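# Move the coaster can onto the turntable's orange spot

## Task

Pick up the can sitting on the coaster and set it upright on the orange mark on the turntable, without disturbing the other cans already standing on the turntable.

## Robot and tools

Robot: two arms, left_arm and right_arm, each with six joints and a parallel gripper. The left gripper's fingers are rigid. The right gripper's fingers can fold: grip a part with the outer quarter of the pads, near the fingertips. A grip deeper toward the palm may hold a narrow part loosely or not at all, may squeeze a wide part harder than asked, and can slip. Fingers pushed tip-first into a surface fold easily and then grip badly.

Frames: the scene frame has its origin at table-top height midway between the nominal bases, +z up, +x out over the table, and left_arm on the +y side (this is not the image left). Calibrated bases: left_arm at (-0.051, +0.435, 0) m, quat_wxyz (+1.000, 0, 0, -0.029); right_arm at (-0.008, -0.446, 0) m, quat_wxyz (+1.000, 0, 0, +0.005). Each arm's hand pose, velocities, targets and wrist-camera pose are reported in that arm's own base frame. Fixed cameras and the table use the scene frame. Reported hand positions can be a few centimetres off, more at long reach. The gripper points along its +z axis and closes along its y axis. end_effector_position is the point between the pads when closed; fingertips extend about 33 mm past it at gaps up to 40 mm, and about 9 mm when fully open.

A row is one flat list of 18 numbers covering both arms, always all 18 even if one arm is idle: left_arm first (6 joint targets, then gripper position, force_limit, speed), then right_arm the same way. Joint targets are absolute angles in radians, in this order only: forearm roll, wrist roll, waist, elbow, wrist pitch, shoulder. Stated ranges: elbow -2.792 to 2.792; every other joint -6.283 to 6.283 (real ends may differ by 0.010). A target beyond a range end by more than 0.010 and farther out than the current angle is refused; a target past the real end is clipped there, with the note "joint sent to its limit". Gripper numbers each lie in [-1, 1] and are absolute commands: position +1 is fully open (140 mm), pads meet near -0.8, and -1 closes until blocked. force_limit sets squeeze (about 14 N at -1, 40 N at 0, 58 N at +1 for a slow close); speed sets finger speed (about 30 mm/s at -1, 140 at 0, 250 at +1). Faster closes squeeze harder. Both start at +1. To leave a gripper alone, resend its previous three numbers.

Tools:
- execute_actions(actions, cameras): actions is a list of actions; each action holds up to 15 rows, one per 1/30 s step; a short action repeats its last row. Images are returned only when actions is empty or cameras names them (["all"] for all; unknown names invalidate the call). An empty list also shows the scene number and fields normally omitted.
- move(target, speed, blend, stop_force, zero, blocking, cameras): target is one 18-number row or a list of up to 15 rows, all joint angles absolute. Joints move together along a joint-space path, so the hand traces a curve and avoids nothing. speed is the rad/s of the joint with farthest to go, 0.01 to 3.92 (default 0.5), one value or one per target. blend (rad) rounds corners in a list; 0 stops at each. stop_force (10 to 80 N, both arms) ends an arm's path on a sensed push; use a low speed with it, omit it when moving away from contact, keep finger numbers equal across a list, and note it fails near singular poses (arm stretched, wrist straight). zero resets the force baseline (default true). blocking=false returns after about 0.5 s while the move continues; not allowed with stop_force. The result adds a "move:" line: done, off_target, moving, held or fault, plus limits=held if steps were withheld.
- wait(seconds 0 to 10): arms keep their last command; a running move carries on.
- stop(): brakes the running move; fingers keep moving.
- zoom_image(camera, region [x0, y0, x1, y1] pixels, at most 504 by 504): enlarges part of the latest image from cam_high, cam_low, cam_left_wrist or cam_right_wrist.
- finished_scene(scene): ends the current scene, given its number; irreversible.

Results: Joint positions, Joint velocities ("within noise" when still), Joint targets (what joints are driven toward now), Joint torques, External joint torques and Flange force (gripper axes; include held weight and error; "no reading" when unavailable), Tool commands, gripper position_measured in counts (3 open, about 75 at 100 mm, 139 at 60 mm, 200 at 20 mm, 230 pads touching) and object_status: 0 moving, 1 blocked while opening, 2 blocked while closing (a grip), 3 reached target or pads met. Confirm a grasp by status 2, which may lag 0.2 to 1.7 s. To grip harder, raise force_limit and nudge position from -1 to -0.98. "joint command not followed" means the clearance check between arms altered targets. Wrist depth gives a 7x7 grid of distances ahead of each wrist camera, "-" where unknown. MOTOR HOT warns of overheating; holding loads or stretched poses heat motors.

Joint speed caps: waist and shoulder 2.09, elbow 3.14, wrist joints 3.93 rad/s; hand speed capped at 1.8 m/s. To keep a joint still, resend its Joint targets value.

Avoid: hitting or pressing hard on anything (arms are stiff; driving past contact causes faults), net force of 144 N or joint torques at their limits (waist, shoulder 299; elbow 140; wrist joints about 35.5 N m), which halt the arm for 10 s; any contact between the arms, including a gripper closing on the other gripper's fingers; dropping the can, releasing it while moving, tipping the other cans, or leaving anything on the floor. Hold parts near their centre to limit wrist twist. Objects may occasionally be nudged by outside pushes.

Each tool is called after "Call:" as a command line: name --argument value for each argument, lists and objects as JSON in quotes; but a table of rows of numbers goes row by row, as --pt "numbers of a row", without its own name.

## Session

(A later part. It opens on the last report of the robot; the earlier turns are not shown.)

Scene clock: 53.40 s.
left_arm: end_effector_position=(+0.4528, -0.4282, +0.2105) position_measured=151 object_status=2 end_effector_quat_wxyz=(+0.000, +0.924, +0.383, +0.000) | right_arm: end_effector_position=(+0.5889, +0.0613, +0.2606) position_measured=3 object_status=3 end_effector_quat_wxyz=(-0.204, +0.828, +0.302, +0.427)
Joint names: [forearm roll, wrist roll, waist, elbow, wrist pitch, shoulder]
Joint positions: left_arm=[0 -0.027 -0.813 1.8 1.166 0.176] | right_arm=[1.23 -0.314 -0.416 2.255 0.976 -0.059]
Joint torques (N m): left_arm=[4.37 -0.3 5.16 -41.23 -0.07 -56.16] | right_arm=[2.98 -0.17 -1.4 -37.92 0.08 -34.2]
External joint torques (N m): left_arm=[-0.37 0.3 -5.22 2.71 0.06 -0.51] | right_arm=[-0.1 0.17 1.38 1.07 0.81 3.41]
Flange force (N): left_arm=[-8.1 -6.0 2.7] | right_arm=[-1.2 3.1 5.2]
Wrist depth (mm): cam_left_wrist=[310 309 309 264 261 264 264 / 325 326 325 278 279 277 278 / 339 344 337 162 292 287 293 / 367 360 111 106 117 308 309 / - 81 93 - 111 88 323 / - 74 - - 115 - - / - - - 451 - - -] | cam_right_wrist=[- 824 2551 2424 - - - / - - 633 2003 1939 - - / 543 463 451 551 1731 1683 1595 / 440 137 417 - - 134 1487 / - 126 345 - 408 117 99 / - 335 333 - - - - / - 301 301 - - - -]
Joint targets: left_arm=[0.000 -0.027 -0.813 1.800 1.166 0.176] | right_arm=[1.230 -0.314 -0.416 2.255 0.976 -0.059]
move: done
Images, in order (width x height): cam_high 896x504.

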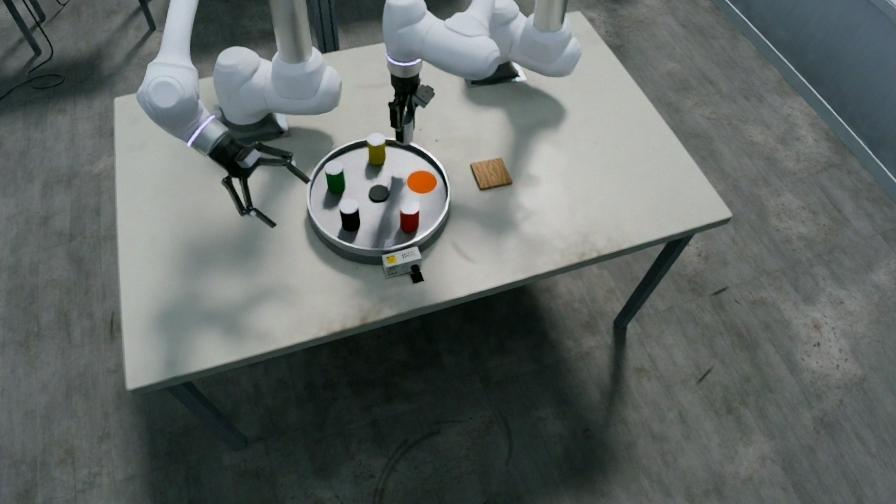

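Call:
wait --seconds 4.82 --cameras '[]'

Call:
move --target '[0,-0.0275,-0.8129,1.896,0.9964,0.2492,-1,-0.1,-1,1.23,-0.314,-0.416,2.255,0.976,-0.059,1,1,1]' --speed 0.35 --cameras '["cam_high"]'

Call:
move --pt "0 -0.0275 -0.8129 1.896 0.9964 0.2492 0.25 -0.1 0 1.23 -0.314 -0.416 2.255 0.976 -0.059 1 1 1" --pt "0 -0.0275 -0.8129 1.7996 1.1663 0.1757 0.25 -0.1 0 1.23 -0.314 -0.416 2.255 0.976 -0.059 1 1 1" --speed '[0.6,0.6]' --cameras '["cam_high","cam_low","cam_left_wrist"]'

Scene clock: 58.97 s.
left_arm: end_effector_position=(+0.4528, -0.4282, +0.2104) position_measured=151 object_status=2 end_effector_quat_wxyz=(+0.000, +0.924, +0.383, +0.000) | right_arm: end_effector_position=(+0.5889, +0.0613, +0.2606) position_measured=3 object_status=3 end_effector_quat_wxyz=(-0.204, +0.828, +0.302, +0.427)
Joint names: [forearm roll, wrist roll, waist, elbow, wrist pitch, shoulder]
Joint positions: left_arm=[0 -0.027 -0.813 1.8 1.166 0.176] | right_arm=[1.23 -0.314 -0.416 2.255 0.976 -0.059]
Joint torques (N m): left_arm=[4.44 -0.34 5.75 -40.33 0 -55.76] | right_arm=[2.93 -0.12 -1.56 -37.96 0.08 -34.09]
External joint torques (N m): left_arm=[-0.46 0.34 -5.7 1.99 0 -0.76] | right_arm=[-0.06 0.11 1.51 1.22 0.82 3.36]
Flange force (N): left_arm=[-8.7 -5.1 1.8] | right_arm=[-1.4 2.8 5.5]
Wrist depth (mm): cam_left_wrist=[- 310 308 264 264 265 264 / 324 326 320 - 277 277 277 / 342 342 339 149 291 286 291 / - 362 106 106 114 308 308 / 380 82 93 109 110 88 320 / - 74 - 115 115 - - / - - - 439 - - -] | cam_right_wrist=[- - 2525 2448 1955 - - / - - - 2108 1987 1795 - / 545 416 460 - 1744 1683 1672 / 438 137 367 - 446 134 1460 / - 137 367 - 412 125 99 / - 328 343 - 372 363 - / - 258 303 342 337 - -]
Joint targets: left_arm=[0.000 -0.027 -0.813 1.800 1.166 0.176] | right_arm=[1.230 -0.314 -0.416 2.255 0.976 -0.059]
Tool commands: left_gripper/position=-1.0 left_gripper/force_limit=-0.1 left_gripper/speed=-1.0 right_gripper/position=+1.0 right_gripper/force_limit=+1.0 right_gripper/speed=+1.0
wait: 4.83 s; at rest from the start
No camera images: "cameras" was empty.

Scene clock: 59.93 s.
left_arm: end_effector_position=(+0.4528, -0.4282, +0.1172) position_measured=151 object_status=2 end_effector_quat_wxyz=(+0.000, +0.924, +0.383, +0.000) | right_arm: end_effector_position=(+0.5889, +0.0613, +0.2606) position_measured=3 object_status=3 end_effector_quat_wxyz=(-0.204, +0.828, +0.302, +0.427)
Joint names: [forearm roll, wrist roll, waist, elbow, wrist pitch, shoulder]
Joint positions: left_arm=[0 -0.027 -0.813 1.896 0.997 0.249] | right_arm=[1.23 -0.314 -0.416 2.255 0.976 -0.059]
Joint torques (N m): left_arm=[3.99 -0.32 6.12 -37.83 -0.05 -60.23] | right_arm=[2.97 -0.1 -1.24 -37.83 0.11 -34.12]
External joint torques (N m): left_arm=[-0.35 0.32 -6.06 2.78 0.05 -0.39] | right_arm=[-0.1 0.1 1.23 1.04 0.78 3.39]
Flange force (N): left_arm=[-9.4 -6.1 2.1] | right_arm=[-1.5 3.3 4.9]
Wrist depth (mm): cam_left_wrist=[225 226 180 179 179 177 179 / 237 238 188 188 188 188 188 / - 249 193 167 198 197 192 / 264 265 134 106 114 207 201 / 277 81 93 109 110 88 219 / - 74 - 238 - - - / - - - 246 251 - -] | cam_right_wrist=[- 777 2634 2244 - - 1401 / - 692 681 2089 2003 1731 - / 400 471 438 - 1744 1672 1649 / 430 137 401 - - 134 1469 / - - 360 402 - 117 99 / - 329 324 - - 360 - / - 306 304 - 335 333 -]
Joint targets: left_arm=[0.000 -0.027 -0.813 1.896 0.996 0.249] | right_arm=[1.230 -0.314 -0.416 2.255 0.976 -0.059]
move: done
Images, in order (width x height): cam_high 896x504.

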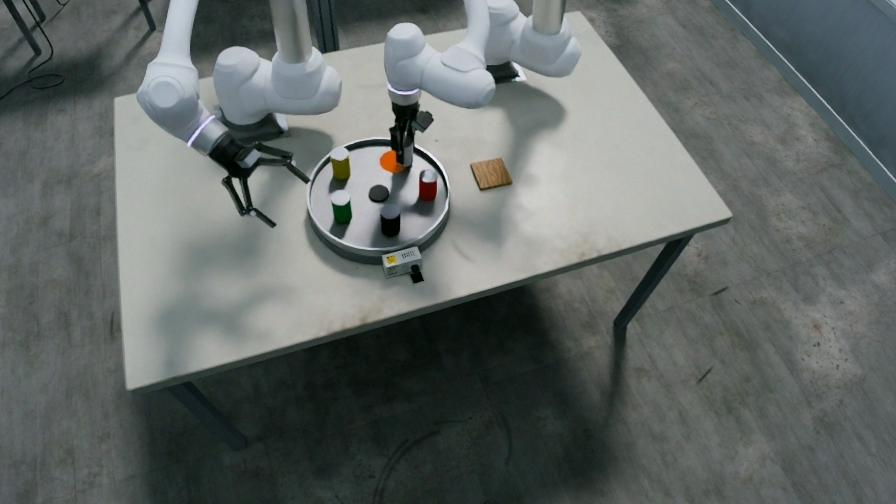

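Scene clock: 61.40 s.
left_arm: end_effector_position=(+0.4528, -0.4282, +0.2103) position_measured=98 object_status=3 end_effector_quat_wxyz=(+0.000, +0.924, +0.383, +0.000) | right_arm: end_effector_position=(+0.5889, +0.0613, +0.2606) position_measured=3 object_status=3 end_effector_quat_wxyz=(-0.204, +0.828, +0.302, +0.427)
Joint names: [forearm roll, wrist roll, waist, elbow, wrist pitch, shoulder]
Joint positions: left_arm=[0 -0.027 -0.813 1.8 1.166 0.176] | right_arm=[1.23 -0.314 -0.416 2.255 0.976 -0.059]
Joint torques (N m): left_arm=[4.39 -0.21 5.39 -39.16 -0.01 -53.28] | right_arm=[2.95 -0.1 -1.26 -37.92 0.11 -33.85]
External joint torques (N m): left_arm=[-0.4 0.21 -5.15 0.83 0.01 -3.07] | right_arm=[-0.07 0.1 1.04 1.15 0.77 3.22]
Flange force (N): left_arm=[-8.1 -6.4 -1.1] | right_arm=[-1.8 3.1 4.5]
Wrist depth (mm): cam_left_wrist=[308 309 310 263 264 264 265 / 324 326 322 276 277 278 278 / 337 343 287 291 291 287 293 / 365 358 153 241 303 304 304 / - 86 129 305 326 110 91 / - - 404 338 346 - - / - - - - 436 - -] | cam_right_wrist=[774 746 2663 2424 - - - / 675 664 626 2089 1955 1595 - / 409 466 433 - 1731 1695 1584 / 436 138 409 - - 134 1496 / - - 361 399 403 125 99 / - 329 308 - - - - / - 306 306 - - - -]
Joint targets: left_arm=[0.000 -0.027 -0.813 1.800 1.166 0.176] | right_arm=[1.230 -0.314 -0.416 2.255 0.976 -0.059]
move: done
camera_calibration:
cam_left_wrist: T_world_to_cam=[[0.710389, -0.70376, 0.00829048, -0.611987], [-0.665831, -0.668192, 0.331947, -0.0511754], [-0.228072, -0.241332, -0.943262, 0.336099], [0, 0, 0, 1]] pos_world=[0.477329, -0.383776, 0.33909]
Images, in order (width x height): cam_high 896x504, cam_low 896x504, cam_left_wrist 896x504.

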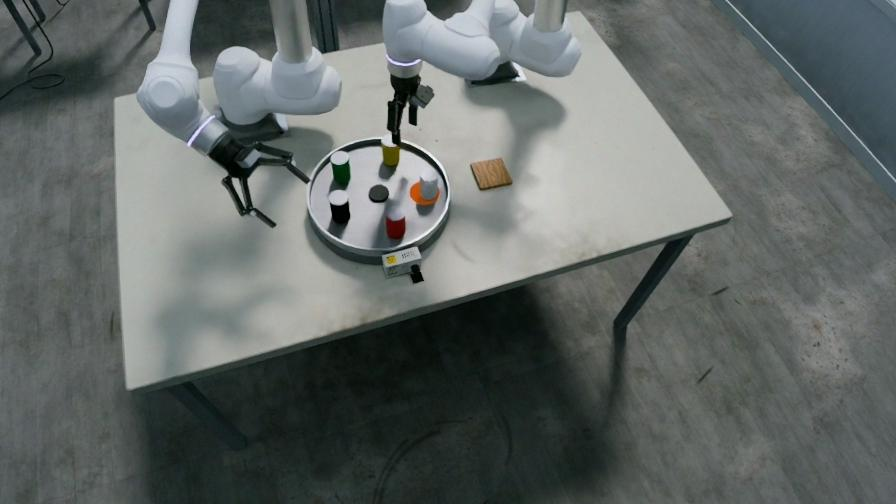

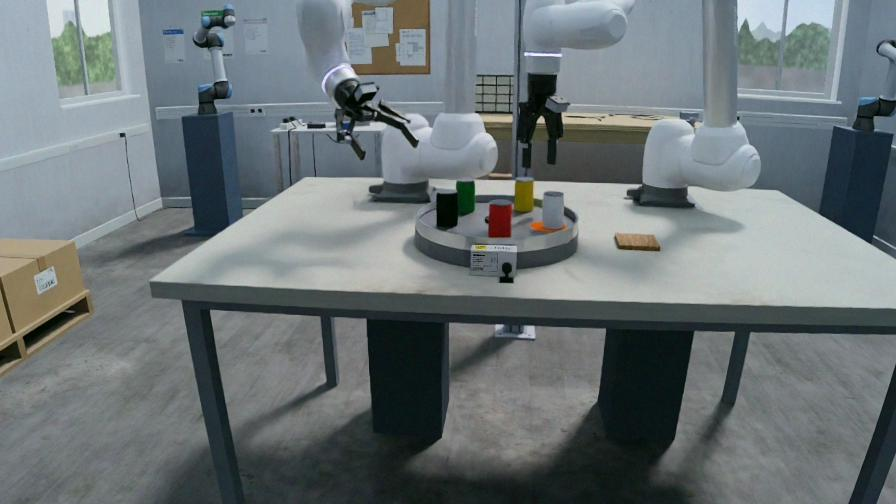

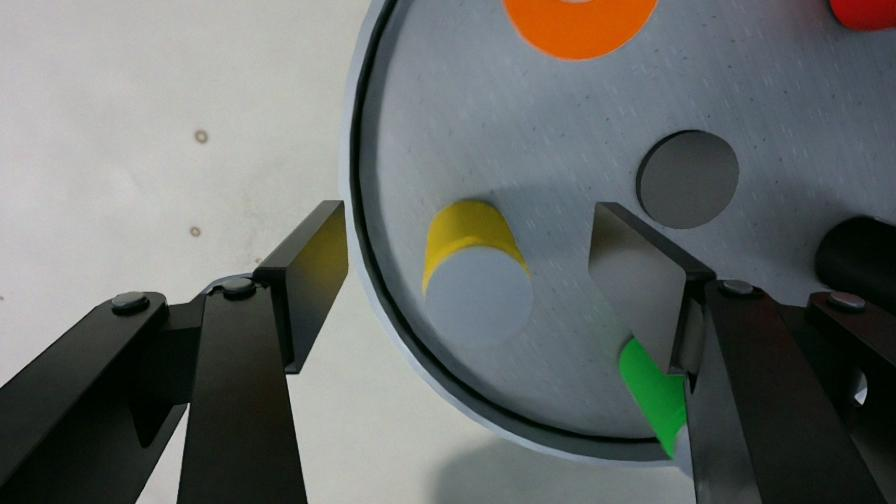

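Call:
zoom_image --camera "cam_high" --region '[380, 150, 460, 230]'

Scaled by 6.300 from the camera's 896x504 image, which has a finer 1280x720 frame.

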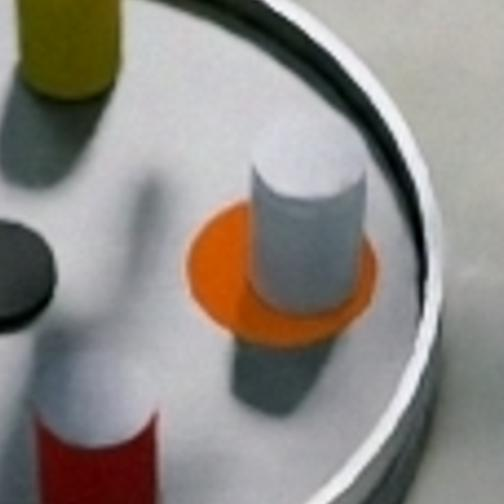

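Call:
finished_scene --scene 1

The scene is finished: the task was done.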